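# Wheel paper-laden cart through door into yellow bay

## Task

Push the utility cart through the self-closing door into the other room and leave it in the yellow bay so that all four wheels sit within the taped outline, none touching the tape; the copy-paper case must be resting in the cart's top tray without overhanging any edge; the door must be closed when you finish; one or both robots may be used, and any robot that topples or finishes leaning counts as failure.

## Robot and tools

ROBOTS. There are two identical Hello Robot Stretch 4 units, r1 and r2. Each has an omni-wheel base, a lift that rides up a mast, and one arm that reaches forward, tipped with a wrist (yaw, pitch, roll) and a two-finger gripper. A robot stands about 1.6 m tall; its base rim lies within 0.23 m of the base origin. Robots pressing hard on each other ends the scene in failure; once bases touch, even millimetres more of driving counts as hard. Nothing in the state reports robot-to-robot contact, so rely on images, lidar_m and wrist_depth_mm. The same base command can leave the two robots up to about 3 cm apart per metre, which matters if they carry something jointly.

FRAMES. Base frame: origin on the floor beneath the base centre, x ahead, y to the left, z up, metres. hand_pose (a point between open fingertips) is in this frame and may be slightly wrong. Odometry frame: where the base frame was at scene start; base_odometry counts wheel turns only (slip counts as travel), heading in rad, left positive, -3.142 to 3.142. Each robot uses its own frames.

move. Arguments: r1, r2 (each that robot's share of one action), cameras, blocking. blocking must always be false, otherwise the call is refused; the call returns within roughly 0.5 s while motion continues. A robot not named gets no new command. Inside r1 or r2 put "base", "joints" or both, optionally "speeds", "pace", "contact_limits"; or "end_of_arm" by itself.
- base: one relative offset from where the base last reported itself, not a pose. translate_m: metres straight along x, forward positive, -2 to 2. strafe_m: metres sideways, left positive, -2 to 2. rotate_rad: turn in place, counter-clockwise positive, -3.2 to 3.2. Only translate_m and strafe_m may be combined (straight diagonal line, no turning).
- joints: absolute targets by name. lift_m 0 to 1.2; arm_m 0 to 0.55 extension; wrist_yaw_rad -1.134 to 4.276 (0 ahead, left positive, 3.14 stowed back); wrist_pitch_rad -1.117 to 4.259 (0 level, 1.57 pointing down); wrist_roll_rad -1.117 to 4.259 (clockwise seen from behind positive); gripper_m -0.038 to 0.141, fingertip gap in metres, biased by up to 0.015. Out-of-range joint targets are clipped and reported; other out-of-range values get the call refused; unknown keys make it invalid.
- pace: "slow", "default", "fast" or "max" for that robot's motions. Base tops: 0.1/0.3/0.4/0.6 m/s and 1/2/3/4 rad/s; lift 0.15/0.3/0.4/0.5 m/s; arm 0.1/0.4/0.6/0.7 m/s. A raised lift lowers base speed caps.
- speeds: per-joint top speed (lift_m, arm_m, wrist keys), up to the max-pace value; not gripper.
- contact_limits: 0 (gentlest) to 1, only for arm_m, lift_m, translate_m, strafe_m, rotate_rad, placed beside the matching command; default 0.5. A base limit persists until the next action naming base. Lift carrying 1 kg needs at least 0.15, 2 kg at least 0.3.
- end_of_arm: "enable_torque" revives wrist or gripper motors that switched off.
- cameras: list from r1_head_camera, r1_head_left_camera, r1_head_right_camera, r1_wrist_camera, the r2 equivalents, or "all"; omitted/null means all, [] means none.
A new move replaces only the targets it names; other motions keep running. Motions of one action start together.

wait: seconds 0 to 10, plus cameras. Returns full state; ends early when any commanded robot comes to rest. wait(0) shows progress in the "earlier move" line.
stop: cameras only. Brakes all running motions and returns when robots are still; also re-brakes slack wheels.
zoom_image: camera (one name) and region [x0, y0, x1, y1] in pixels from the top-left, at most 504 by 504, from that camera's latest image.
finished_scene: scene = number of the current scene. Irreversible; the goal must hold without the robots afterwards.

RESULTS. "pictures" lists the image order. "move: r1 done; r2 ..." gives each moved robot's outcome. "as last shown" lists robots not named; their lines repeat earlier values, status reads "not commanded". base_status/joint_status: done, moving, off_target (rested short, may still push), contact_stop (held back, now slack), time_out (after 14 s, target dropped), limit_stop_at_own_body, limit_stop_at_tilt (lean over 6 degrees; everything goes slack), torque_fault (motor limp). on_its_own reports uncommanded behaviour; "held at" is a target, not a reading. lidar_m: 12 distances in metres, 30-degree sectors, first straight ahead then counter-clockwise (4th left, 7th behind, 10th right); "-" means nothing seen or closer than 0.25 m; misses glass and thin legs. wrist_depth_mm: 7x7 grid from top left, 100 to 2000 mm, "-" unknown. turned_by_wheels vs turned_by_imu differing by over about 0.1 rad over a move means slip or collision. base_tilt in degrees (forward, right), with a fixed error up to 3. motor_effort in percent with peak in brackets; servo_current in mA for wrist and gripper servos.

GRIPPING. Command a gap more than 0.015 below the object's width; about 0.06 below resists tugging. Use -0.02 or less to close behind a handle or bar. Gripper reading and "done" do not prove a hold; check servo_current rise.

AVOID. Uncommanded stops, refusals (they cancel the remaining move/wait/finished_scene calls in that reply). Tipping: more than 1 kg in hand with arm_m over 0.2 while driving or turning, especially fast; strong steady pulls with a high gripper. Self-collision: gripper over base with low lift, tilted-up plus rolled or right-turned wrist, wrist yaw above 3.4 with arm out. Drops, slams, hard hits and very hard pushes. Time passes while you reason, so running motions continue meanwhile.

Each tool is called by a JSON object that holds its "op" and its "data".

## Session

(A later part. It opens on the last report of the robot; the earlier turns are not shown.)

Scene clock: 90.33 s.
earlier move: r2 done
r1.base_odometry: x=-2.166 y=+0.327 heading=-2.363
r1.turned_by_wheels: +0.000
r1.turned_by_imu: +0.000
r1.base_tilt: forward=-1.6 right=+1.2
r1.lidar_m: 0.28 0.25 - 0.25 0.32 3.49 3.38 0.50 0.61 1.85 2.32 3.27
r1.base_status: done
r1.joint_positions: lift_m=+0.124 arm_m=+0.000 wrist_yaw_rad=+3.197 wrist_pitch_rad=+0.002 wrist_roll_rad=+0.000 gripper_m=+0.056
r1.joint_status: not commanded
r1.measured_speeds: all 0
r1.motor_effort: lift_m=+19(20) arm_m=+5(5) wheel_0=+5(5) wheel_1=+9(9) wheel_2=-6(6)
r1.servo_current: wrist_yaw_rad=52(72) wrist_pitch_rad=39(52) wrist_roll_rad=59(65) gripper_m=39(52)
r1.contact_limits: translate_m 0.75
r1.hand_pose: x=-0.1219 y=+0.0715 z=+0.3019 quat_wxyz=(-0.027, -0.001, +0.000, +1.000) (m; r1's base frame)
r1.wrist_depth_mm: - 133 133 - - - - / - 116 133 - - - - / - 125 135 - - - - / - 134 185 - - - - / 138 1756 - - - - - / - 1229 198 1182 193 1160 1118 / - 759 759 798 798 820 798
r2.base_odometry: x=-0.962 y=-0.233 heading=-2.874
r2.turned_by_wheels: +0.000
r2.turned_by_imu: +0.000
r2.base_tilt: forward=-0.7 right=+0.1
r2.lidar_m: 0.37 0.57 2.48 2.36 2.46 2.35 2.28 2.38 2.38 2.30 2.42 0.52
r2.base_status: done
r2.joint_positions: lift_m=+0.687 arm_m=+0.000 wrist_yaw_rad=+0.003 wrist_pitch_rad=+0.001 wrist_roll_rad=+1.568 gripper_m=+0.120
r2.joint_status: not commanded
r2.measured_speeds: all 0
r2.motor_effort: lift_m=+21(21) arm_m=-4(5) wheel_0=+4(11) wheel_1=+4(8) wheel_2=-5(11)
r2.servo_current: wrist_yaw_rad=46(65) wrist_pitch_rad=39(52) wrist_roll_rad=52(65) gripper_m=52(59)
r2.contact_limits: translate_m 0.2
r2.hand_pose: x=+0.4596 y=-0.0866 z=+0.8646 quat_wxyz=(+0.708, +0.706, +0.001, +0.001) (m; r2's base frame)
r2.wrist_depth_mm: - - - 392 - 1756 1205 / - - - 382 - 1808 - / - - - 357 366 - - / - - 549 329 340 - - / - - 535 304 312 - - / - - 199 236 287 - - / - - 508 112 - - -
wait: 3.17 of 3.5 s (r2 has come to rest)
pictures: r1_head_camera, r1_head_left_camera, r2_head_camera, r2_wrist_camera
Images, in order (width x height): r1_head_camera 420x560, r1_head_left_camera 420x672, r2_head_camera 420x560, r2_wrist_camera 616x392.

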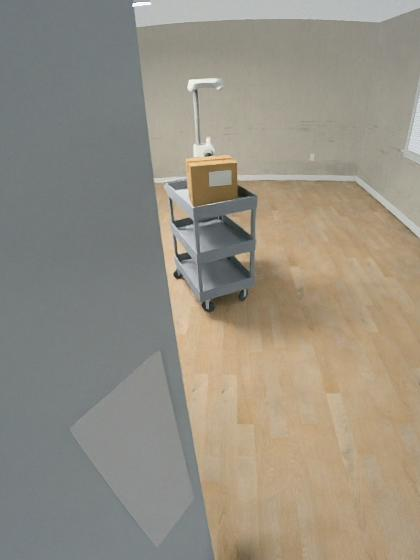

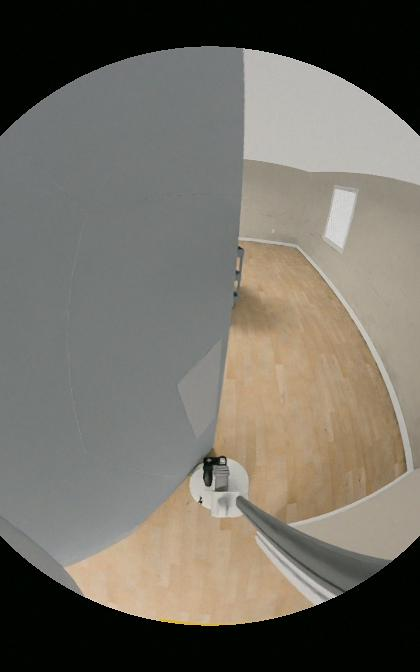

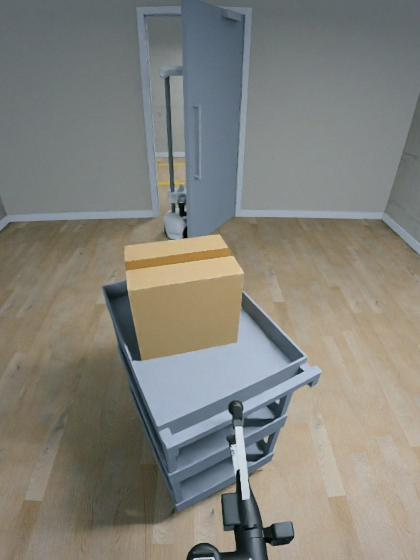

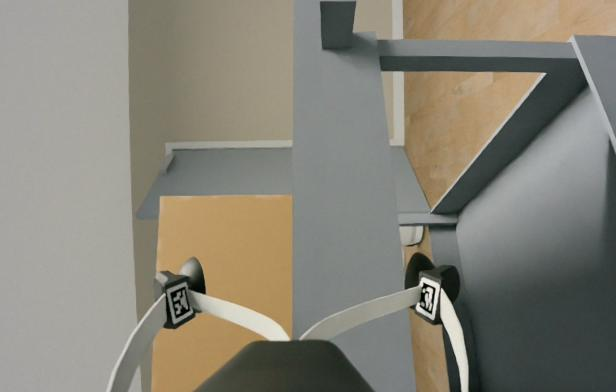

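{"op": "move", "data": {"blocking": false, "r1": {"base":{"translate_m":0.75},"pace":"slow","contact_limits":{"translate_m":0.75}}, "r2": {"base":{"translate_m":0.118},"pace":"slow","contact_limits":{"translate_m":0.2}}, "cameras": []}}

{"op": "wait", "data": {"seconds": 3, "cameras": ["r2_head_camera","r2_wrist_camera"]}}

{"op": "wait", "data": {"seconds": 6, "cameras": ["r1_head_left_camera","r2_head_camera","r1_head_camera"]}}

Scene clock: 96.67 s.
move: r1 moving; r2 moving
r1.base_odometry: x=-2.175 y=+0.318 heading=-2.362
r1.turned_by_wheels: +0.001
r1.turned_by_imu: +0.000
r1.base_tilt: forward=-1.6 right=+1.3
r1.lidar_m: 0.29 0.25 - 0.25 0.30 3.45 3.39 0.52 0.61 1.93 2.34 3.25
r1.base_status: translate_m moving
r1.joint_positions: lift_m=+0.124 arm_m=+0.000 wrist_yaw_rad=+3.197 wrist_pitch_rad=+0.002 wrist_roll_rad=+0.000 gripper_m=+0.056
r1.joint_status: not commanded
r1.measured_speeds: translate_m=+0.049 strafe_m=-0.001 rotate_rad=+0.001 lift_m=+0.000 arm_m=+0.000 wrist_yaw_rad=+0.000 wrist_pitch_rad=+0.000 wrist_roll_rad=+0.000
r1.motor_effort: lift_m=+20(20) arm_m=+5(5) wheel_0=+6(8) wheel_1=+12(13) wheel_2=-11(12)
r1.servo_current: wrist_yaw_rad=46(78) wrist_pitch_rad=46(46) wrist_roll_rad=46(59) gripper_m=39(46)
r1.contact_limits: translate_m 0.75
r1.hand_pose: x=-0.1219 y=+0.0715 z=+0.3019 quat_wxyz=(-0.027, -0.001, +0.000, +1.000) (m; r1's base frame)
r1.wrist_depth_mm: - 133 133 - - - - / - 116 133 - - - - / - 125 135 - - - - / - 134 185 - - - - / 137 1756 - - - - - / 603 1098 198 1205 193 1160 1118 / - 759 768 798 788 831 809
r2.base_odometry: x=-0.974 y=-0.236 heading=-2.873
r2.turned_by_wheels: +0.000
r2.turned_by_imu: +0.001
r2.base_tilt: forward=-0.7 right=+0.0
r2.lidar_m: 0.35 0.57 2.47 2.37 2.49 2.37 2.28 2.41 2.36 2.30 2.42 0.48
r2.base_status: translate_m moving
r2.joint_positions: lift_m=+0.687 arm_m=+0.000 wrist_yaw_rad=+0.003 wrist_pitch_rad=+0.001 wrist_roll_rad=+1.568 gripper_m=+0.120
r2.joint_status: not commanded
r2.measured_speeds: translate_m=+0.049 strafe_m=+0.000 rotate_rad=+0.000 lift_m=+0.000 arm_m=+0.000 wrist_yaw_rad=+0.000 wrist_pitch_rad=+0.000 wrist_roll_rad=+0.000
r2.motor_effort: lift_m=+21(21) arm_m=-4(4) wheel_0=+7(9) wheel_1=+7(8) wheel_2=-10(11)
r2.servo_current: wrist_yaw_rad=33(59) wrist_pitch_rad=39(46) wrist_roll_rad=52(52) gripper_m=59(59)
r2.contact_limits: translate_m 0.2
r2.hand_pose: x=+0.4596 y=-0.0866 z=+0.8646 quat_wxyz=(+0.708, +0.706, +0.001, +0.001) (m; r2's base frame)
r2.wrist_depth_mm: - - - 370 - 1756 1205 / - - - 364 382 1708 - / - - - 342 355 - - / - - 544 319 325 - - / - - 525 294 303 - - / - - 199 227 278 - - / - - 496 112 - - -
pictures: none
No camera images: "cameras" was empty.

Scene clock: 98.63 s.
earlier move: r1 moving; r2 done
r1.base_odometry: x=-2.306 y=+0.189 heading=-2.362
r1.turned_by_wheels: +0.000
r1.turned_by_imu: -0.001
r1.base_tilt: forward=-1.6 right=+1.3
r1.lidar_m: 1.66 3.50 2.87 0.25 0.27 0.71 3.60 0.66 0.91 2.21 2.34 3.24
r1.base_status: translate_m moving
r1.joint_positions: lift_m=+0.124 arm_m=+0.000 wrist_yaw_rad=+3.197 wrist_pitch_rad=+0.002 wrist_roll_rad=+0.000 gripper_m=+0.056
r1.joint_status: not commanded
r1.measured_speeds: translate_m=+0.099 strafe_m=-0.002 rotate_rad=-0.002 lift_m=+0.000 arm_m=+0.000 wrist_yaw_rad=+0.000 wrist_pitch_rad=+0.000 wrist_roll_rad=+0.000
r1.motor_effort: lift_m=+19(20) arm_m=+4(5) wheel_0=+5(9) wheel_1=+12(15) wheel_2=-7(12)
r1.servo_current: wrist_yaw_rad=65(78) wrist_pitch_rad=39(52) wrist_roll_rad=39(72) gripper_m=39(46)
r1.contact_limits: translate_m 0.75
r1.hand_pose: x=-0.1219 y=+0.0715 z=+0.3019 quat_wxyz=(-0.027, -0.001, +0.000, +1.000) (m; r1's base frame)
r1.wrist_depth_mm: - 133 133 - - - - / - 116 133 - - - - / - 125 135 - - - - / - 134 185 - - - - / 138 768 - - - - - / - 778 198 1205 193 1160 1025 / - 759 759 798 788 831 768
r2.base_odometry: x=-1.076 y=-0.264 heading=-2.874
r2.turned_by_wheels: +0.000
r2.turned_by_imu: +0.000
r2.base_tilt: forward=-0.7 right=+0.1
r2.lidar_m: 0.27 0.36 2.47 2.34 2.46 2.47 2.37 2.53 2.38 2.31 2.42 0.44
r2.base_status: done
r2.joint_positions: lift_m=+0.687 arm_m=+0.000 wrist_yaw_rad=-0.004 wrist_pitch_rad=+0.005 wrist_roll_rad=+1.568 gripper_m=+0.120
r2.joint_status: not commanded
r2.measured_speeds: all 0
r2.motor_effort: lift_m=+21(21) arm_m=+4(4) wheel_0=+2(9) wheel_1=+5(8) wheel_2=-11(13)
r2.servo_current: wrist_yaw_rad=52(65) wrist_pitch_rad=46(52) wrist_roll_rad=46(59) gripper_m=52(59)
r2.contact_limits: translate_m 0.2
r2.hand_pose: x=+0.4590 y=-0.0885 z=+0.8635 quat_wxyz=(+0.708, +0.706, +0.000, -0.003) (m; r2's base frame)
r2.wrist_depth_mm: - - - 286 309 320 319 / - - - 264 276 1708 1255 / - - - 180 251 1863 - / - - - 168 234 - - / - 433 433 156 217 - - / - 413 410 146 201 181 - / - 404 404 112 193 - -
wait: 1.97 of 3 s (r2 has come to rest)
pictures: r2_head_camera, r2_wrist_camera
Images, in order (width x height): r2_head_camera 420x560, r2_wrist_camera 616x392.

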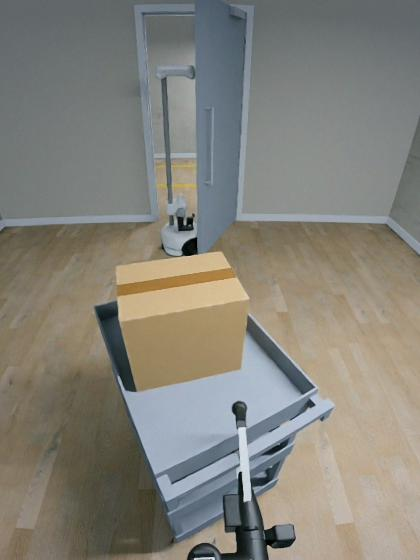

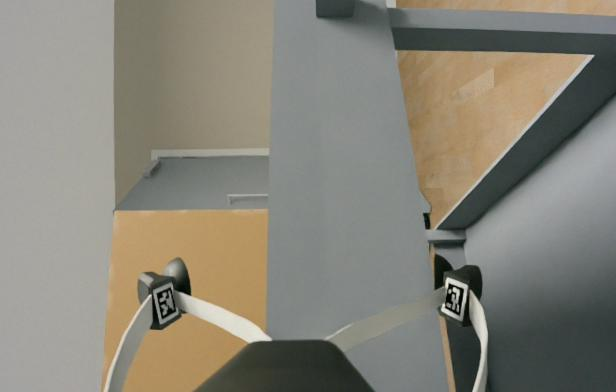

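Scene clock: 104.63 s.
earlier move: r1 moving
r1.base_odometry: x=-2.699 y=-0.200 heading=-2.362
r1.turned_by_wheels: +0.000
r1.turned_by_imu: +0.000
r1.base_tilt: forward=-1.6 right=+1.3
r1.lidar_m: 1.13 3.45 2.57 2.47 1.65 1.09 0.88 0.93 1.72 2.24 2.33 3.25
r1.base_status: translate_m moving
r1.joint_positions: lift_m=+0.124 arm_m=+0.000 wrist_yaw_rad=+3.196 wrist_pitch_rad=+0.002 wrist_roll_rad=+0.000 gripper_m=+0.056
r1.joint_status: not commanded
r1.measured_speeds: translate_m=+0.004 strafe_m=+0.000 rotate_rad=+0.000 lift_m=+0.000 arm_m=+0.000 wrist_yaw_rad=+0.000 wrist_pitch_rad=+0.000 wrist_roll_rad=+0.000
r1.motor_effort: lift_m=+20(20) arm_m=+4(5) wheel_0=+3(9) wheel_1=+2(17) wheel_2=-1(12)
r1.servo_current: wrist_yaw_rad=33(78) wrist_pitch_rad=39(52) wrist_roll_rad=46(72) gripper_m=39(52)
r1.contact_limits: translate_m 0.75
r1.hand_pose: x=-0.1219 y=+0.0715 z=+0.3019 quat_wxyz=(-0.027, -0.001, +0.000, +1.000) (m; r1's base frame)
r1.wrist_depth_mm: - 134 134 - - 1255 - / - 123 134 - - 1255 - / - 131 146 - - 1255 - / - 135 193 - - 1229 - / 137 - - - - - - / - 1118 195 1098 193 1042 1042 / - 809 759 809 798 820 798
r2.base_odometry: x=-1.076 y=-0.264 heading=-2.874
r2.turned_by_wheels: +0.000
r2.turned_by_imu: +0.001
r2.base_tilt: forward=-0.7 right=+0.1
r2.lidar_m: 0.28 0.34 2.50 2.36 2.48 2.49 2.40 2.52 2.39 2.29 2.39 0.44
r2.base_status: done
r2.joint_positions: lift_m=+0.687 arm_m=+0.000 wrist_yaw_rad=-0.004 wrist_pitch_rad=+0.005 wrist_roll_rad=+1.568 gripper_m=+0.120
r2.joint_status: not commanded
r2.measured_speeds: all 0
r2.motor_effort: lift_m=+21(21) arm_m=+4(4) wheel_0=+2(9) wheel_1=+6(8) wheel_2=-11(13)
r2.servo_current: wrist_yaw_rad=52(72) wrist_pitch_rad=46(59) wrist_roll_rad=39(59) gripper_m=52(65)
r2.contact_limits: translate_m 0.2
r2.hand_pose: x=+0.4590 y=-0.0885 z=+0.8635 quat_wxyz=(+0.708, +0.706, +0.000, -0.003) (m; r2's base frame)
r2.wrist_depth_mm: - - - 287 309 319 319 / - - - 264 276 1661 1255 / - - - 181 251 1808 - / - - - 168 233 - - / - 430 430 155 218 - - / - 413 413 145 202 181 - / - 402 404 112 192 - -
wait: 6.00 s; no rest
pictures: r1_head_camera, r1_head_left_camera, r2_head_camera
Images, in order (width x height): r1_head_camera 420x560, r1_head_left_camera 420x672, r2_head_camera 420x560.

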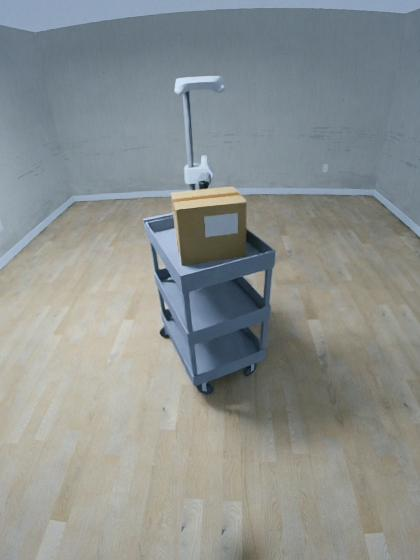

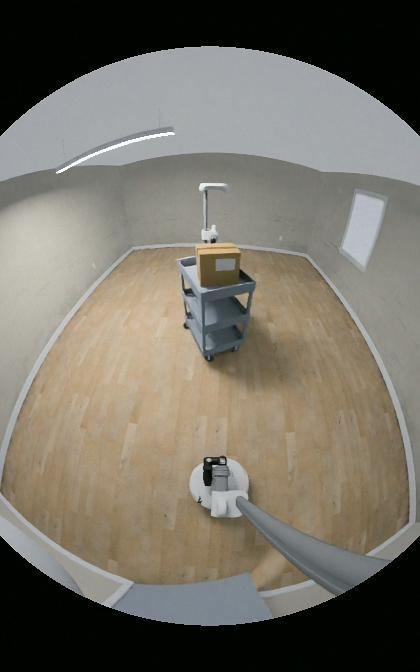

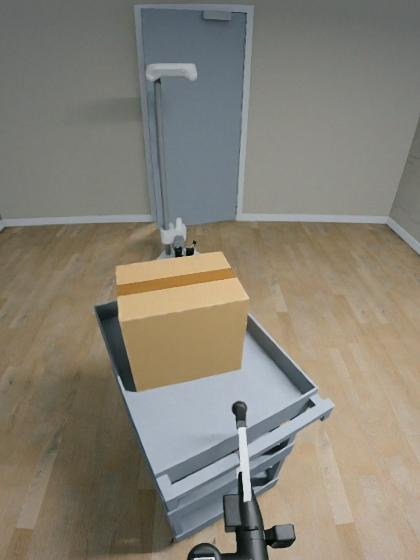

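{"op": "move", "data": {"blocking": false, "r1": {"base":{"rotate_rad":3.14},"joints":{"lift_m":0.8}}, "r2": {"joints":{"gripper_m":-0.02}}, "cameras": []}}

{"op": "wait", "data": {"seconds": 2, "cameras": []}}

{"op": "wait", "data": {"seconds": 2, "cameras": ["r1_head_camera","r1_head_left_camera"]}}

Scene clock: 113.63 s.
earlier move: r1 done
move: r1 moving; r2 moving
r1.base_odometry: x=-2.699 y=-0.200 heading=-2.110
r1.turned_by_wheels: +0.252
r1.turned_by_imu: +0.253
r1.base_tilt: forward=-1.6 right=+1.3
r1.lidar_m: 1.14 2.85 2.45 2.34 1.33 1.13 1.11 1.35 2.26 2.25 2.64 1.21
r1.base_status: rotate_rad moving
r1.joint_positions: lift_m=+0.162 arm_m=+0.000 wrist_yaw_rad=+3.196 wrist_pitch_rad=+0.002 wrist_roll_rad=+0.000 gripper_m=+0.056
r1.joint_status: lift_m moving
r1.measured_speeds: translate_m=+0.000 strafe_m=-0.001 rotate_rad=+0.974 lift_m=+0.146 arm_m=+0.000 wrist_yaw_rad=+0.000 wrist_pitch_rad=+0.000 wrist_roll_rad=+0.000
r1.motor_effort: lift_m=+24(26) arm_m=+5(5) wheel_0=-6(8) wheel_1=-6(7) wheel_2=-7(7)
r1.servo_current: wrist_yaw_rad=52(65) wrist_pitch_rad=39(52) wrist_roll_rad=52(65) gripper_m=33(46)
r1.hand_pose: x=-0.1219 y=+0.0715 z=+0.3395 quat_wxyz=(-0.027, -0.001, +0.000, +1.000) (m; r1's base frame)
r1.wrist_depth_mm: - 134 134 1308 - - - / - 124 134 1336 - - - / - 132 147 1336 - - - / - 135 194 1336 - - - / 137 - - 1336 - - - / - 1336 193 1308 193 1138 1118 / - 891 831 891 866 904 878
r2.base_odometry: x=-1.076 y=-0.264 heading=-2.874
r2.turned_by_wheels: +0.000
r2.turned_by_imu: +0.001
r2.base_tilt: forward=-0.6 right=+0.1
r2.lidar_m: 0.29 0.31 2.46 2.35 2.47 2.49 2.36 2.51 2.39 2.26 2.41 0.42
r2.base_status: not commanded
r2.joint_positions: lift_m=+0.687 arm_m=+0.000 wrist_yaw_rad=-0.004 wrist_pitch_rad=+0.009 wrist_roll_rad=+1.568 gripper_m=+0.106
r2.joint_status: gripper_m moving
r2.measured_speeds: translate_m=+0.000 strafe_m=+0.000 rotate_rad=+0.000 lift_m=+0.000 arm_m=+0.000 wrist_yaw_rad=+0.000 wrist_pitch_rad=+0.017 wrist_roll_rad=+0.000
r2.motor_effort: lift_m=+21(21) arm_m=+4(4) wheel_0=+2(3) wheel_1=+5(6) wheel_2=-10(11)
r2.servo_current: wrist_yaw_rad=39(59) wrist_pitch_rad=52(52) wrist_roll_rad=46(59) gripper_m=182(182)
r2.contact_limits: translate_m 0.2
r2.hand_pose: x=+0.4590 y=-0.0885 z=+0.8625 quat_wxyz=(+0.708, +0.706, +0.002, -0.004) (m; r2's base frame)
r2.wrist_depth_mm: - - - 219 314 322 322 / - - - 200 283 1661 1229 / - - - 180 254 1863 - / - - - 170 234 - - / - 430 430 157 217 - - / - 410 203 149 202 178 - / - 399 407 112 193 - -
pictures: none
No camera images: "cameras" was empty.

Scene clock: 115.37 s.
earlier move: r1 moving; r2 done
r1.base_odometry: x=-2.699 y=-0.200 heading=+0.667
r1.turned_by_wheels: +2.777
r1.turned_by_imu: +2.791
r1.base_tilt: forward=-1.6 right=+1.3
r1.lidar_m: 1.13 1.14 1.52 2.21 2.24 2.90 1.13 1.16 2.69 2.49 1.84 1.27
r1.base_status: rotate_rad moving
r1.joint_positions: lift_m=+0.645 arm_m=+0.000 wrist_yaw_rad=+3.196 wrist_pitch_rad=+0.002 wrist_roll_rad=+0.000 gripper_m=+0.056
r1.joint_status: lift_m moving
r1.measured_speeds: translate_m=-0.001 strafe_m=-0.002 rotate_rad=+0.700 lift_m=+0.300 arm_m=+0.000 wrist_yaw_rad=+0.000 wrist_pitch_rad=+0.000 wrist_roll_rad=+0.000
r1.motor_effort: lift_m=+27(27) arm_m=+4(5) wheel_0=-3(10) wheel_1=-3(8) wheel_2=-1(8)
r1.servo_current: wrist_yaw_rad=46(65) wrist_pitch_rad=46(52) wrist_roll_rad=39(72) gripper_m=46(46)
r1.hand_pose: x=-0.1219 y=+0.0716 z=+0.8227 quat_wxyz=(-0.027, -0.001, +0.000, +1.000) (m; r1's base frame)
r1.wrist_depth_mm: - 135 - - - - - / - 135 144 - - - - / - 132 173 - - - - / 110 136 204 - - - - / 137 - - - - - - / - - 198 - 193 - - / - 1983 - 154 - 1983 1921
r2.base_odometry: x=-1.076 y=-0.264 heading=-2.874
r2.turned_by_wheels: +0.000
r2.turned_by_imu: +0.000
r2.base_tilt: forward=-0.6 right=+0.1
r2.lidar_m: 0.28 0.30 2.47 2.37 2.48 2.50 2.36 2.53 2.42 2.29 2.40 0.45
r2.base_status: not commanded
r2.joint_positions: lift_m=+0.687 arm_m=+0.000 wrist_yaw_rad=-0.004 wrist_pitch_rad=+0.015 wrist_roll_rad=+1.568 gripper_m=-0.018
r2.joint_status: all done
r2.measured_speeds: all 0
r2.motor_effort: lift_m=+23(23) arm_m=+4(4) wheel_0=+0(3) wheel_1=+4(6) wheel_2=-3(11)
r2.servo_current: wrist_yaw_rad=59(65) wrist_pitch_rad=78(85) wrist_roll_rad=52(65) gripper_m=221(468)
r2.contact_limits: translate_m 0.2
r2.hand_pose: x=+0.4589 y=-0.0885 z=+0.8603 quat_wxyz=(+0.708, +0.706, +0.004, -0.007) (m; r2's base frame)
r2.wrist_depth_mm: - - - 273 300 310 310 / - - - 256 270 1576 1205 / - - - 172 245 1708 - / - - - 219 227 - - / - 415 418 150 212 - - / - 404 181 141 198 156 - / - 389 397 112 189 - -
wait: 1.73 of 2 s (r2 has come to rest)
pictures: none
No camera images: "cameras" was empty.

Scene clock: 116.67 s.
earlier move: r1 done
r1.base_odometry: x=-2.699 y=-0.200 heading=+0.777
r1.turned_by_wheels: +0.111
r1.turned_by_imu: +0.111
r1.base_tilt: forward=-1.6 right=+1.3
r1.lidar_m: 1.13 1.17 1.67 2.21 2.33 3.16 1.11 1.69 2.60 2.48 1.69 1.20
r1.base_status: done
r1.joint_positions: lift_m=+0.800 arm_m=+0.000 wrist_yaw_rad=+3.196 wrist_pitch_rad=+0.002 wrist_roll_rad=+0.000 gripper_m=+0.056
r1.joint_status: all done
r1.measured_speeds: all 0
r1.motor_effort: lift_m=+24(27) arm_m=+4(5) wheel_0=-1(10) wheel_1=-3(8) wheel_2=+0(8)
r1.servo_current: wrist_yaw_rad=59(65) wrist_pitch_rad=46(52) wrist_roll_rad=59(72) gripper_m=39(46)
r1.hand_pose: x=-0.1219 y=+0.0716 z=+0.9771 quat_wxyz=(-0.027, -0.001, +0.000, +1.000) (m; r1's base frame)
r1.wrist_depth_mm: - 135 - - - - - / - 135 144 - - - - / - 135 167 - - - - / 110 136 213 - - - - / 137 - - - - - - / - - 198 - 192 - - / - - 1281 153 - - -
r2.base_odometry: x=-1.076 y=-0.264 heading=-2.874
r2.turned_by_wheels: +0.000
r2.turned_by_imu: +0.000
r2.base_tilt: forward=-0.6 right=+0.1
r2.lidar_m: 0.28 0.31 2.48 2.38 2.48 2.48 2.39 2.53 2.37 2.30 2.43 0.42
r2.base_status: not commanded
r2.joint_positions: lift_m=+0.687 arm_m=+0.000 wrist_yaw_rad=-0.004 wrist_pitch_rad=+0.015 wrist_roll_rad=+1.568 gripper_m=-0.018
r2.joint_status: all done
r2.measured_speeds: all 0
r2.motor_effort: lift_m=+23(23) arm_m=+3(4) wheel_0=+0(3) wheel_1=+4(6) wheel_2=-3(11)
r2.servo_current: wrist_yaw_rad=46(65) wrist_pitch_rad=78(85) wrist_roll_rad=46(65) gripper_m=228(468)
r2.contact_limits: translate_m 0.2
r2.hand_pose: x=+0.4589 y=-0.0885 z=+0.8603 quat_wxyz=(+0.708, +0.706, +0.004, -0.007) (m; r2's base frame)
r2.wrist_depth_mm: - - - 273 300 312 312 / - - - 256 270 1576 1205 / - - - 172 246 1708 - / - - - 218 226 - - / - 418 421 151 212 - - / - 407 181 141 197 157 - / - 389 397 112 189 - -
wait: 1.30 of 2 s (r1 has come to rest)
pictures: r1_head_camera, r1_head_left_camera
Images, in order (width x height): r1_head_camera 420x560, r1_head_left_camera 420x672.

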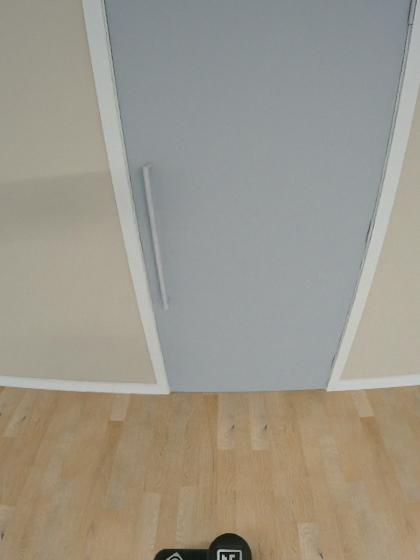

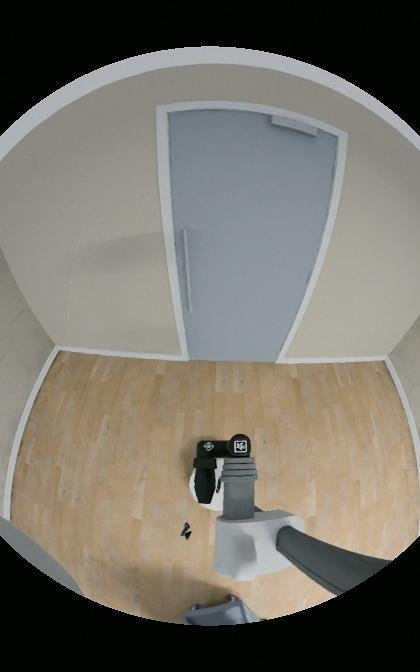

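{"op": "move", "data": {"blocking": false, "r1": {"joints":{"wrist_yaw_rad":0,"gripper_m":0.12}}, "r2": {"base":{"translate_m":-0.4},"pace":"slow"}, "cameras": []}}

{"op": "wait", "data": {"seconds": 5, "cameras": ["r1_head_camera","r1_wrist_camera","r2_head_camera"]}}

Scene clock: 145.93 s.
move: r1 moving; r2 moving
r1.base_odometry: x=-2.699 y=-0.200 heading=+0.777
r1.turned_by_wheels: +0.000
r1.turned_by_imu: +0.000
r1.base_tilt: forward=-1.6 right=+1.3
r1.lidar_m: 1.11 1.19 1.66 2.22 2.30 3.18 1.14 1.66 2.58 2.50 1.63 1.22
r1.base_status: not commanded
r1.joint_positions: lift_m=+0.800 arm_m=+0.000 wrist_yaw_rad=+2.607 wrist_pitch_rad=+0.002 wrist_roll_rad=+0.000 gripper_m=+0.075
r1.joint_status: wrist_yaw_rad moving; gripper_m moving
r1.measured_speeds: translate_m=+0.000 strafe_m=+0.000 rotate_rad=+0.000 lift_m=+0.000 arm_m=+0.000 wrist_yaw_rad=-1.819 wrist_pitch_rad=+0.000 wrist_roll_rad=+0.000
r1.motor_effort: lift_m=+24(24) arm_m=+4(4) wheel_0=-2(2) wheel_1=-2(3) wheel_2=+0(0)
r1.servo_current: wrist_yaw_rad=98(137) wrist_pitch_rad=33(46) wrist_roll_rad=33(59) gripper_m=91(91)
r1.hand_pose: x=-0.0328 y=+0.2221 z=+0.9772 quat_wxyz=(+0.264, -0.001, +0.000, +0.965) (m; r1's base frame)
r1.wrist_depth_mm: - - - - - - - / - - - - - - - / - - - - - - - / 1336 - - - - - - / - - - - - - - / - - 198 - 195 - - / - - - 161 - - -
r2.base_odometry: x=-1.064 y=-0.261 heading=-2.874
r2.turned_by_wheels: +0.000
r2.turned_by_imu: +0.000
r2.base_tilt: forward=-0.7 right=+0.0
r2.lidar_m: 0.28 0.31 2.48 2.36 2.48 2.47 2.38 2.53 2.40 2.29 2.41 0.41
r2.base_status: translate_m moving
r2.joint_positions: lift_m=+0.687 arm_m=+0.000 wrist_yaw_rad=-0.004 wrist_pitch_rad=+0.015 wrist_roll_rad=+1.568 gripper_m=-0.018
r2.joint_status: not commanded
r2.measured_speeds: translate_m=-0.049 strafe_m=+0.000 rotate_rad=-0.002 lift_m=+0.000 arm_m=+0.000 wrist_yaw_rad=+0.000 wrist_pitch_rad=+0.000 wrist_roll_rad=+0.000
r2.motor_effort: lift_m=+23(23) arm_m=+4(4) wheel_0=-10(10) wheel_1=-6(7) wheel_2=+8(9)
r2.servo_current: wrist_yaw_rad=46(52) wrist_pitch_rad=78(91) wrist_roll_rad=65(65) gripper_m=215(228)
r2.hand_pose: x=+0.4589 y=-0.0885 z=+0.8603 quat_wxyz=(+0.708, +0.706, +0.004, -0.007) (m; r2's base frame)
r2.wrist_depth_mm: - - - 220 312 315 327 / - - - 202 283 1618 1229 / - - - 184 255 1756 - / - - - 174 237 - - / - 430 430 160 223 - - / - 418 183 203 204 160 - / - 399 404 112 - - -
pictures: none
No camera images: "cameras" was empty.

Scene clock: 147.93 s.
earlier move: r1 done; r2 moving
r1.base_odometry: x=-2.699 y=-0.200 heading=+0.777
r1.turned_by_wheels: +0.000
r1.turned_by_imu: +0.000
r1.base_tilt: forward=-1.6 right=+1.3
r1.lidar_m: 1.11 1.21 1.65 2.23 2.28 3.20 1.29 3.52 2.60 2.49 1.65 1.21
r1.base_status: not commanded
r1.joint_positions: lift_m=+0.800 arm_m=+0.000 wrist_yaw_rad=+0.003 wrist_pitch_rad=+0.002 wrist_roll_rad=+0.000 gripper_m=+0.120
r1.joint_status: all done
r1.measured_speeds: all 0
r1.motor_effort: lift_m=+24(24) arm_m=+4(4) wheel_0=-2(2) wheel_1=-2(3) wheel_2=+0(0)
r1.servo_current: wrist_yaw_rad=59(137) wrist_pitch_rad=39(52) wrist_roll_rad=59(65) gripper_m=46(98)
r1.hand_pose: x=+0.4595 y=-0.0867 z=+0.9772 quat_wxyz=(+1.000, +0.000, +0.001, +0.001) (m; r1's base frame)
r1.wrist_depth_mm: - 917 - - - - - / - 931 - - - 960 - / - 931 - - - 960 - / - 931 - - - 976 - / - 946 - - - 976 - / - 216 - - 190 946 - / - 163 - 144 - - -
r2.base_odometry: x=-0.883 y=-0.211 heading=-2.873
r2.turned_by_wheels: +0.001
r2.turned_by_imu: +0.002
r2.base_tilt: forward=-0.7 right=+0.0
r2.lidar_m: 0.32 0.33 2.48 2.36 2.48 2.28 2.20 2.30 2.37 2.31 2.40 0.43
r2.base_status: translate_m moving
r2.joint_positions: lift_m=+0.687 arm_m=+0.000 wrist_yaw_rad=+0.010 wrist_pitch_rad=+0.003 wrist_roll_rad=+1.568 gripper_m=-0.019
r2.joint_status: not commanded
r2.measured_speeds: translate_m=-0.100 strafe_m=+0.000 rotate_rad=-0.006 lift_m=+0.000 arm_m=+0.000 wrist_yaw_rad=+0.000 wrist_pitch_rad=+0.000 wrist_roll_rad=+0.000
r2.motor_effort: lift_m=+20(23) arm_m=-3(4) wheel_0=+0(13) wheel_1=-5(9) wheel_2=+13(18)
r2.servo_current: wrist_yaw_rad=65(78) wrist_pitch_rad=39(91) wrist_roll_rad=52(65) gripper_m=111(228)
r2.hand_pose: x=+0.4601 y=-0.0845 z=+0.8641 quat_wxyz=(+0.708, +0.706, +0.005, +0.002) (m; r2's base frame)
r2.wrist_depth_mm: - - - 217 289 309 317 / - - - 272 272 1756 1281 / - - - 198 260 1921 - / - - 455 190 248 - - / - - 455 181 239 - - / - - 185 175 183 - - / - - 445 112 224 - -
wait: 2.00 of 5 s (r1 has come to rest)
pictures: r1_head_camera, r1_wrist_camera, r2_head_camera
Images, in order (width x height): r1_head_camera 420x560, r1_wrist_camera 616x392, r2_head_camera 420x560.

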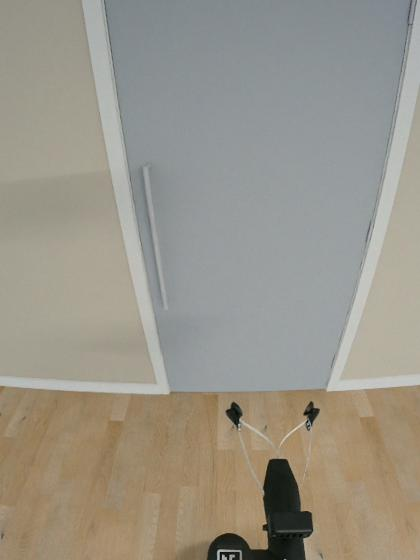

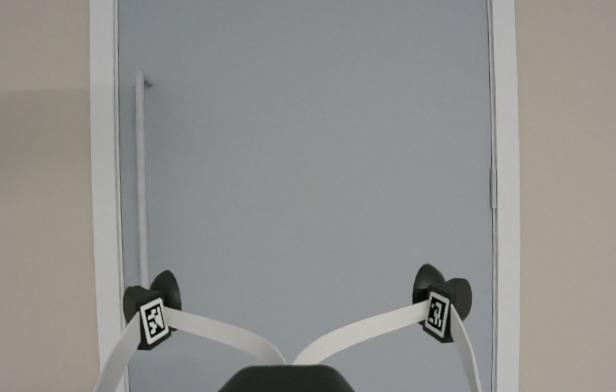

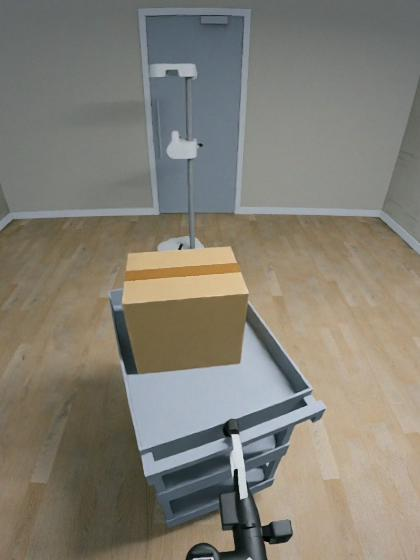

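{"op": "move", "data": {"blocking": false, "r1": {"base":{"translate_m":0.45,"strafe_m":0.34}}, "cameras": []}}

{"op": "wait", "data": {"seconds": 4, "cameras": ["r1_wrist_camera"]}}

{"op": "wait", "data": {"seconds": 1, "cameras": ["r1_wrist_camera"]}}

Scene clock: 156.10 s.
earlier move: r2 done
move: r1 moving
r1.base_odometry: x=-2.694 y=-0.166 heading=+0.777
r1.turned_by_wheels: +0.000
r1.turned_by_imu: -0.001
r1.base_tilt: forward=-1.6 right=+1.3
r1.lidar_m: 1.08 1.17 1.64 2.19 2.31 3.14 1.52 3.59 2.61 2.51 1.62 1.19
r1.base_status: translate_m moving; strafe_m moving
r1.joint_positions: lift_m=+0.800 arm_m=+0.000 wrist_yaw_rad=+0.002 wrist_pitch_rad=+0.002 wrist_roll_rad=+0.000 gripper_m=+0.120
r1.joint_status: not commanded
r1.measured_speeds: translate_m=+0.104 strafe_m=+0.080 rotate_rad=-0.002 lift_m=+0.000 arm_m=+0.000 wrist_yaw_rad=+0.000 wrist_pitch_rad=+0.000 wrist_roll_rad=+0.000
r1.motor_effort: lift_m=+24(24) arm_m=+4(4) wheel_0=-4(6) wheel_1=+8(9) wheel_2=-9(9)
r1.servo_current: wrist_yaw_rad=39(52) wrist_pitch_rad=46(46) wrist_roll_rad=59(59) gripper_m=39(46)
r1.hand_pose: x=+0.4595 y=-0.0867 z=+0.9772 quat_wxyz=(+1.000, +0.000, +0.001, +0.001) (m; r1's base frame)
r1.wrist_depth_mm: - 917 - - - - - / - 904 - - - - - / - 904 - - - - - / - 917 - - - - - / - 917 - - - - - / - 866 - - 190 202 - / - 163 - 144 - - -
r2.base_odometry: x=-0.691 y=-0.158 heading=-2.873
r2.turned_by_wheels: +0.000
r2.turned_by_imu: +0.002
r2.base_tilt: forward=-0.6 right=+0.1
r2.lidar_m: 0.34 0.34 2.48 2.36 2.51 2.06 2.00 2.11 2.38 2.29 2.41 0.45
r2.base_status: done
r2.joint_positions: lift_m=+0.687 arm_m=+0.000 wrist_yaw_rad=+0.010 wrist_pitch_rad=+0.003 wrist_roll_rad=+1.568 gripper_m=-0.019
r2.joint_status: not commanded
r2.measured_speeds: all 0
r2.motor_effort: lift_m=+20(20) arm_m=-3(4) wheel_0=+1(2) wheel_1=-3(4) wheel_2=+10(10)
r2.servo_current: wrist_yaw_rad=59(78) wrist_pitch_rad=46(46) wrist_roll_rad=46(52) gripper_m=111(111)
r2.hand_pose: x=+0.4601 y=-0.0845 z=+0.8641 quat_wxyz=(+0.708, +0.706, +0.005, +0.002) (m; r2's base frame)
r2.wrist_depth_mm: - - - 272 279 1430 1098 / - - - 265 266 1863 1308 / - - - 195 256 1983 - / - - 455 189 247 - - / - - 455 180 238 - - / - - 185 176 183 - - / - - 449 112 224 - -
pictures: none
No camera images: "cameras" was empty.

Scene clock: 159.03 s.
earlier move: r1 done
r1.base_odometry: x=-2.616 y=+0.358 heading=+0.777
r1.turned_by_wheels: +0.000
r1.turned_by_imu: +0.002
r1.base_tilt: forward=-1.6 right=+1.3
r1.lidar_m: 0.62 0.75 1.02 1.89 1.99 2.73 2.00 2.04 2.94 2.81 1.04 0.74
r1.base_status: done
r1.joint_positions: lift_m=+0.800 arm_m=+0.000 wrist_yaw_rad=+0.002 wrist_pitch_rad=+0.002 wrist_roll_rad=+0.000 gripper_m=+0.120
r1.joint_status: not commanded
r1.measured_speeds: all 0
r1.motor_effort: lift_m=+24(24) arm_m=+4(4) wheel_0=-4(6) wheel_1=+1(11) wheel_2=+0(9)
r1.servo_current: wrist_yaw_rad=46(65) wrist_pitch_rad=46(52) wrist_roll_rad=52(78) gripper_m=39(52)
r1.hand_pose: x=+0.4595 y=-0.0867 z=+0.9772 quat_wxyz=(+1.000, +0.000, +0.001, +0.001) (m; r1's base frame)
r1.wrist_depth_mm: - - 500 496 492 492 488 / - - 500 500 496 496 492 / - - 500 496 496 500 496 / - - 504 500 500 496 492 / - - 500 500 500 500 496 / - 190 492 504 504 500 496 / - - 492 144 504 500 500
r2.base_odometry: x=-0.691 y=-0.158 heading=-2.873
r2.turned_by_wheels: +0.000
r2.turned_by_imu: +0.000
r2.base_tilt: forward=-0.7 right=+0.1
r2.lidar_m: 0.34 0.32 2.50 2.36 2.50 2.07 1.98 2.09 2.38 2.27 2.41 0.43
r2.base_status: done
r2.joint_positions: lift_m=+0.687 arm_m=+0.000 wrist_yaw_rad=+0.010 wrist_pitch_rad=+0.003 wrist_roll_rad=+1.568 gripper_m=-0.019
r2.joint_status: not commanded
r2.measured_speeds: all 0
r2.motor_effort: lift_m=+20(20) arm_m=-4(4) wheel_0=+2(2) wheel_1=-3(4) wheel_2=+10(11)
r2.servo_current: wrist_yaw_rad=59(78) wrist_pitch_rad=39(52) wrist_roll_rad=46(72) gripper_m=104(111)
r2.hand_pose: x=+0.4601 y=-0.0845 z=+0.8641 quat_wxyz=(+0.708, +0.706, +0.005, +0.002) (m; r2's base frame)
r2.wrist_depth_mm: - - - 274 281 1430 1078 / - - - 266 267 1756 1281 / - - - 196 256 1921 - / - - 455 189 248 - - / - - 455 181 238 - - / - - 185 175 182 - - / - - 449 112 224 - -
wait: 2.93 of 4 s (r1 has come to rest)
pictures: r1_wrist_camera
Images, in order (width x height): r1_wrist_camera 616x392.

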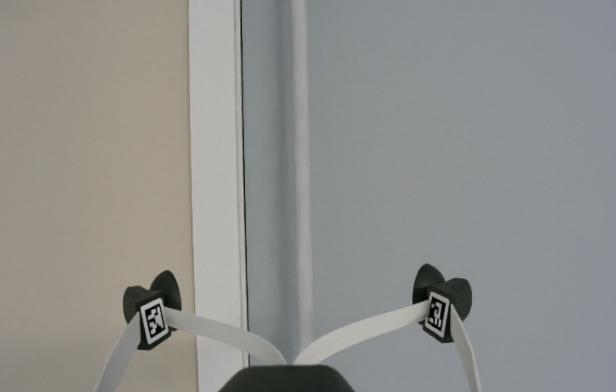

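Scene clock: 160.03 s.
r1.base_odometry: x=-2.616 y=+0.358 heading=+0.777
r1.turned_by_wheels: +0.000
r1.turned_by_imu: +0.000
r1.base_tilt: forward=-1.6 right=+1.2
r1.lidar_m: 0.64 0.73 1.04 1.89 2.00 2.67 2.03 2.02 2.96 2.83 1.01 0.75
r1.base_status: done
r1.joint_positions: lift_m=+0.800 arm_m=+0.000 wrist_yaw_rad=+0.002 wrist_pitch_rad=+0.002 wrist_roll_rad=+0.000 gripper_m=+0.120
r1.joint_status: not commanded
r1.measured_speeds: all 0
r1.motor_effort: lift_m=+24(24) arm_m=+4(4) wheel_0=-4(6) wheel_1=+1(11) wheel_2=+0(9)
r1.servo_current: wrist_yaw_rad=52(65) wrist_pitch_rad=46(52) wrist_roll_rad=59(78) gripper_m=46(52)
r1.hand_pose: x=+0.4595 y=-0.0867 z=+0.9772 quat_wxyz=(+1.000, +0.000, +0.001, +0.001) (m; r1's base frame)
r1.wrist_depth_mm: - - 500 496 496 492 492 / - - 500 496 496 496 496 / - - 500 500 496 496 496 / - - 500 500 504 500 496 / - - 500 500 504 500 500 / - 190 492 504 504 500 500 / - - 496 144 500 500 500
r2.base_odometry: x=-0.691 y=-0.158 heading=-2.873
r2.turned_by_wheels: +0.000
r2.turned_by_imu: +0.000
r2.base_tilt: forward=-0.7 right=+0.1
r2.lidar_m: 0.35 0.36 2.49 2.36 2.50 2.07 1.96 2.10 2.38 2.29 2.40 0.45
r2.base_status: done
r2.joint_positions: lift_m=+0.687 arm_m=+0.000 wrist_yaw_rad=+0.010 wrist_pitch_rad=+0.003 wrist_roll_rad=+1.568 gripper_m=-0.019
r2.joint_status: not commanded
r2.measured_speeds: all 0
r2.motor_effort: lift_m=+20(20) arm_m=-3(4) wheel_0=+2(2) wheel_1=-4(4) wheel_2=+10(11)
r2.servo_current: wrist_yaw_rad=65(78) wrist_pitch_rad=46(52) wrist_roll_rad=39(72) gripper_m=111(111)
r2.hand_pose: x=+0.4601 y=-0.0845 z=+0.8641 quat_wxyz=(+0.708, +0.706, +0.005, +0.002) (m; r2's base frame)
r2.wrist_depth_mm: - - - 273 281 1464 1098 / - - - 265 267 1756 1336 / - - - 196 257 1983 - / - - 459 188 247 - - / - - 455 181 239 - - / - - 185 176 182 - - / - - 452 112 223 - -
wait: 1.00 s; at rest by 0.27 s
pictures: r1_wrist_camera
Images, in order (width x height): r1_wrist_camera 616x392.

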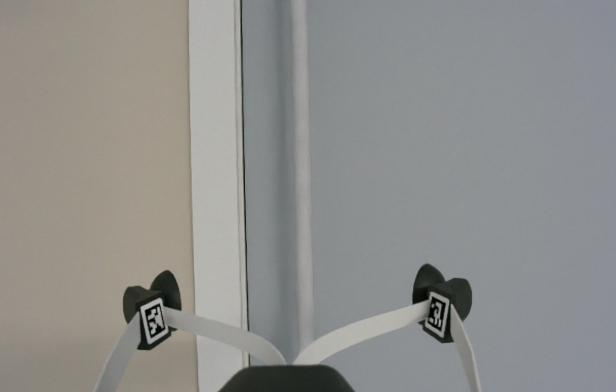

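{"op": "move", "data": {"blocking": false, "r1": {"base":{"translate_m":0.25},"contact_limits":{"translate_m":0.2},"pace":"slow"}, "cameras": []}}

{"op": "wait", "data": {"seconds": 4, "cameras": ["r1_wrist_camera"]}}

{"op": "move", "data": {"blocking": false, "r1": {"joints":{"gripper_m":-0.02}}, "cameras": []}}

{"op": "wait", "data": {"seconds": 2.5, "cameras": ["r1_head_camera","r1_wrist_camera"]}}

Scene clock: 166.43 s.
move: r1 moving
r1.base_odometry: x=-2.608 y=+0.367 heading=+0.777
r1.turned_by_wheels: +0.000
r1.turned_by_imu: +0.000
r1.base_tilt: forward=-1.6 right=+1.3
r1.lidar_m: 0.65 0.73 1.02 1.89 1.99 2.70 2.04 2.06 2.93 2.77 0.98 0.73
r1.base_status: translate_m moving
r1.joint_positions: lift_m=+0.800 arm_m=+0.000 wrist_yaw_rad=+0.002 wrist_pitch_rad=+0.002 wrist_roll_rad=+0.000 gripper_m=+0.120
r1.joint_status: not commanded
r1.measured_speeds: translate_m=+0.049 strafe_m=+0.000 rotate_rad=+0.000 lift_m=+0.000 arm_m=+0.000 wrist_yaw_rad=+0.000 wrist_pitch_rad=+0.000 wrist_roll_rad=+0.000
r1.motor_effort: lift_m=+24(24) arm_m=+4(4) wheel_0=+5(7) wheel_1=+4(7) wheel_2=-5(7)
r1.servo_current: wrist_yaw_rad=52(59) wrist_pitch_rad=46(46) wrist_roll_rad=46(59) gripper_m=46(46)
r1.contact_limits: translate_m 0.2
r1.hand_pose: x=+0.4595 y=-0.0867 z=+0.9772 quat_wxyz=(+1.000, +0.000, +0.001, +0.001) (m; r1's base frame)
r1.wrist_depth_mm: - - 488 484 480 484 480 / - - 488 492 492 484 484 / - - 488 488 484 488 484 / - - 488 488 488 488 484 / - - 492 488 492 488 488 / - 190 480 496 492 492 492 / - - 480 144 492 488 488
r2: as last shown
r2.lidar_m: 0.36 0.35 2.49 2.35 2.48 2.08 1.99 2.10 2.36 2.27 2.41 0.43
r2.motor_effort: lift_m=+20(20) arm_m=-3(4) wheel_0=+2(2) wheel_1=-3(4) wheel_2=+10(10)
r2.servo_current: wrist_yaw_rad=65(72) wrist_pitch_rad=39(52) wrist_roll_rad=52(52) gripper_m=104(111)
r2.wrist_depth_mm: - - - 276 278 1430 1098 / - - - 267 266 1756 1308 / - - - 195 256 1983 - / - - 455 189 247 - - / - - 455 181 238 - - / - - 185 175 182 - - / - - 452 112 223 - -
pictures: none
No camera images: "cameras" was empty.

Scene clock: 169.73 s.
earlier move: r1 done
r1.base_odometry: x=-2.438 y=+0.533 heading=+0.777
r1.turned_by_wheels: +0.000
r1.turned_by_imu: +0.000
r1.base_tilt: forward=-1.6 right=+1.3
r1.lidar_m: 0.38 0.49 0.66 1.88 1.97 2.73 2.26 2.30 2.91 1.86 0.67 0.49
r1.base_status: done
r1.joint_positions: lift_m=+0.800 arm_m=+0.000 wrist_yaw_rad=+0.002 wrist_pitch_rad=+0.002 wrist_roll_rad=+0.000 gripper_m=+0.120
r1.joint_status: not commanded
r1.measured_speeds: all 0
r1.motor_effort: lift_m=+24(24) arm_m=+4(4) wheel_0=+4(7) wheel_1=+2(7) wheel_2=-3(7)
r1.servo_current: wrist_yaw_rad=59(72) wrist_pitch_rad=33(52) wrist_roll_rad=39(65) gripper_m=39(52)
r1.contact_limits: translate_m 0.2
r1.hand_pose: x=+0.4595 y=-0.0867 z=+0.9772 quat_wxyz=(+1.000, +0.000, +0.001, +0.001) (m; r1's base frame)
r1.wrist_depth_mm: 250 236 251 184 249 249 248 / 251 237 250 250 249 249 249 / 251 237 251 251 251 250 250 / 252 238 253 251 250 251 250 / 253 239 253 252 251 251 250 / 254 239 253 252 212 252 252 / 253 240 254 148 253 252 252
r2.base_odometry: x=-0.691 y=-0.158 heading=-2.873
r2.turned_by_wheels: +0.000
r2.turned_by_imu: +0.000
r2.base_tilt: forward=-0.7 right=+0.0
r2.lidar_m: 0.35 0.36 2.50 2.36 2.52 2.04 1.98 2.09 2.38 2.28 2.43 0.43
r2.base_status: not commanded
r2.joint_positions: lift_m=+0.687 arm_m=+0.000 wrist_yaw_rad=+0.010 wrist_pitch_rad=+0.003 wrist_roll_rad=+1.568 gripper_m=-0.019
r2.joint_status: not commanded
r2.measured_speeds: all 0
r2.motor_effort: lift_m=+20(20) arm_m=-3(4) wheel_0=+2(2) wheel_1=-3(4) wheel_2=+10(10)
r2.servo_current: wrist_yaw_rad=52(78) wrist_pitch_rad=46(52) wrist_roll_rad=39(59) gripper_m=98(111)
r2.hand_pose: x=+0.4601 y=-0.0845 z=+0.8641 quat_wxyz=(+0.708, +0.706, +0.005, +0.002) (m; r2's base frame)
r2.wrist_depth_mm: - - - 273 279 1430 1078 / - - - 267 267 1863 1281 / - - - 195 257 1921 - / - - 459 188 248 - - / - - 455 180 239 - - / - - 185 175 182 - - / - - 452 112 224 - -
wait: 3.30 of 4 s (r1 has come to rest)
pictures: r1_wrist_camera
Images, in order (width x height): r1_wrist_camera 616x392.

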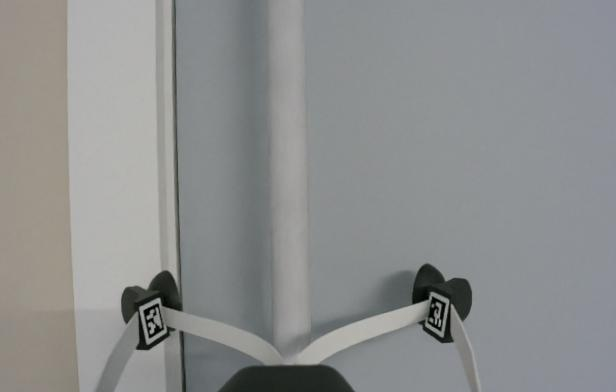

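Scene clock: 170.23 s.
move: r1 moving
r1.base_odometry: x=-2.438 y=+0.533 heading=+0.777
r1.turned_by_wheels: +0.000
r1.turned_by_imu: +0.000
r1.base_tilt: forward=-1.6 right=+1.3
r1.lidar_m: 0.42 0.48 0.65 1.88 1.96 2.70 2.27 2.25 2.97 1.85 0.69 0.48
r1.base_status: not commanded
r1.joint_positions: lift_m=+0.800 arm_m=+0.000 wrist_yaw_rad=+0.002 wrist_pitch_rad=+0.002 wrist_roll_rad=+0.000 gripper_m=+0.106
r1.joint_status: gripper_m moving
r1.measured_speeds: all 0
r1.motor_effort: lift_m=+24(24) arm_m=+4(4) wheel_0=+5(5) wheel_1=+2(3) wheel_2=-3(3)
r1.servo_current: wrist_yaw_rad=52(59) wrist_pitch_rad=39(46) wrist_roll_rad=59(65) gripper_m=72(78)
r1.contact_limits: translate_m 0.2
r1.hand_pose: x=+0.4595 y=-0.0867 z=+0.9772 quat_wxyz=(+1.000, +0.000, +0.001, +0.001) (m; r1's base frame)
r1.wrist_depth_mm: 251 236 250 187 248 247 247 / 251 237 251 250 249 248 247 / 251 238 251 250 250 249 249 / 253 238 252 251 250 249 249 / 254 239 252 251 251 250 250 / 254 240 253 186 198 250 250 / 255 241 254 160 252 251 251
r2: as last shown
r2.base_tilt: forward=-0.7 right=+0.1
r2.lidar_m: 0.31 0.35 2.50 2.36 2.50 2.05 1.98 2.10 2.39 2.29 2.40 0.43
r2.motor_effort: lift_m=+20(20) arm_m=-4(4) wheel_0=+2(2) wheel_1=-3(4) wheel_2=+10(10)
r2.servo_current: wrist_yaw_rad=59(72) wrist_pitch_rad=39(46) wrist_roll_rad=46(59) gripper_m=104(104)
r2.wrist_depth_mm: - - - 274 281 1430 1078 / - - - 267 266 1921 1308 / - - - 196 256 1983 - / - - 455 188 246 - - / - - 459 180 238 - - / - - 185 176 182 - - / - - 449 112 222 - -
pictures: none
No camera images: "cameras" was empty.

Scene clock: 171.87 s.
earlier move: r1 done
r1.base_odometry: x=-2.438 y=+0.533 heading=+0.777
r1.turned_by_wheels: +0.000
r1.turned_by_imu: +0.000
r1.base_tilt: forward=-1.6 right=+1.3
r1.lidar_m: 0.36 0.48 0.69 1.89 1.95 2.72 2.26 2.27 2.94 1.88 0.66 0.48
r1.base_status: not commanded
r1.joint_positions: lift_m=+0.800 arm_m=+0.000 wrist_yaw_rad=+0.002 wrist_pitch_rad=+0.002 wrist_roll_rad=+0.000 gripper_m=-0.019
r1.joint_status: all done
r1.measured_speeds: all 0
r1.motor_effort: lift_m=+23(24) arm_m=-4(4) wheel_0=+1(7) wheel_1=+0(3) wheel_2=+4(4)
r1.servo_current: wrist_yaw_rad=78(78) wrist_pitch_rad=39(52) wrist_roll_rad=52(65) gripper_m=72(169)
r1.contact_limits: translate_m 0.2
r1.hand_pose: x=+0.4594 y=-0.0869 z=+0.9772 quat_wxyz=(+1.000, +0.000, +0.001, +0.001) (m; r1's base frame)
r1.wrist_depth_mm: 250 236 249 248 247 246 245 / 250 236 249 248 247 247 245 / 252 236 249 248 248 247 246 / 251 236 250 249 249 247 247 / 253 237 251 249 250 248 247 / 253 238 251 183 249 249 248 / 254 239 252 183 250 249 249
r2.base_odometry: x=-0.691 y=-0.158 heading=-2.873
r2.turned_by_wheels: +0.000
r2.turned_by_imu: +0.000
r2.base_tilt: forward=-0.7 right=+0.1
r2.lidar_m: 0.34 0.33 2.48 2.37 2.50 2.06 1.98 2.09 2.36 2.30 2.41 0.42
r2.base_status: not commanded
r2.joint_positions: lift_m=+0.687 arm_m=+0.000 wrist_yaw_rad=+0.010 wrist_pitch_rad=+0.003 wrist_roll_rad=+1.568 gripper_m=-0.019
r2.joint_status: not commanded
r2.measured_speeds: all 0
r2.motor_effort: lift_m=+20(20) arm_m=-3(4) wheel_0=+2(2) wheel_1=-3(4) wheel_2=+10(10)
r2.servo_current: wrist_yaw_rad=72(78) wrist_pitch_rad=46(52) wrist_roll_rad=46(59) gripper_m=111(111)
r2.hand_pose: x=+0.4601 y=-0.0845 z=+0.8641 quat_wxyz=(+0.708, +0.706, +0.005, +0.002) (m; r2's base frame)
r2.wrist_depth_mm: - - - 273 281 1430 1098 / - - - 267 267 1808 1281 / - - - 196 256 1983 - / - - 459 188 247 - - / - - 455 181 239 - - / - - 185 176 182 - - / - - 452 112 223 - -
wait: 1.63 of 2.5 s (r1 has come to rest)
pictures: r1_head_camera, r1_wrist_camera
Images, in order (width x height): r1_head_camera 420x560, r1_wrist_camera 616x392.

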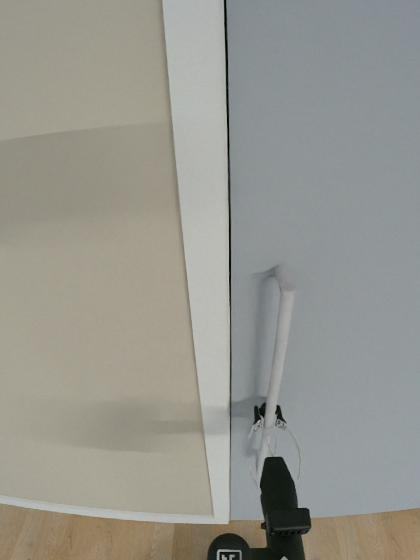

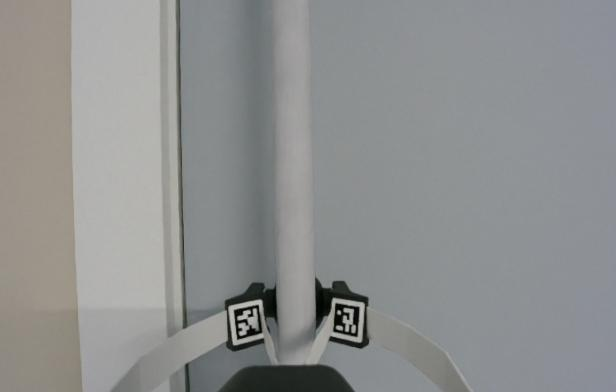

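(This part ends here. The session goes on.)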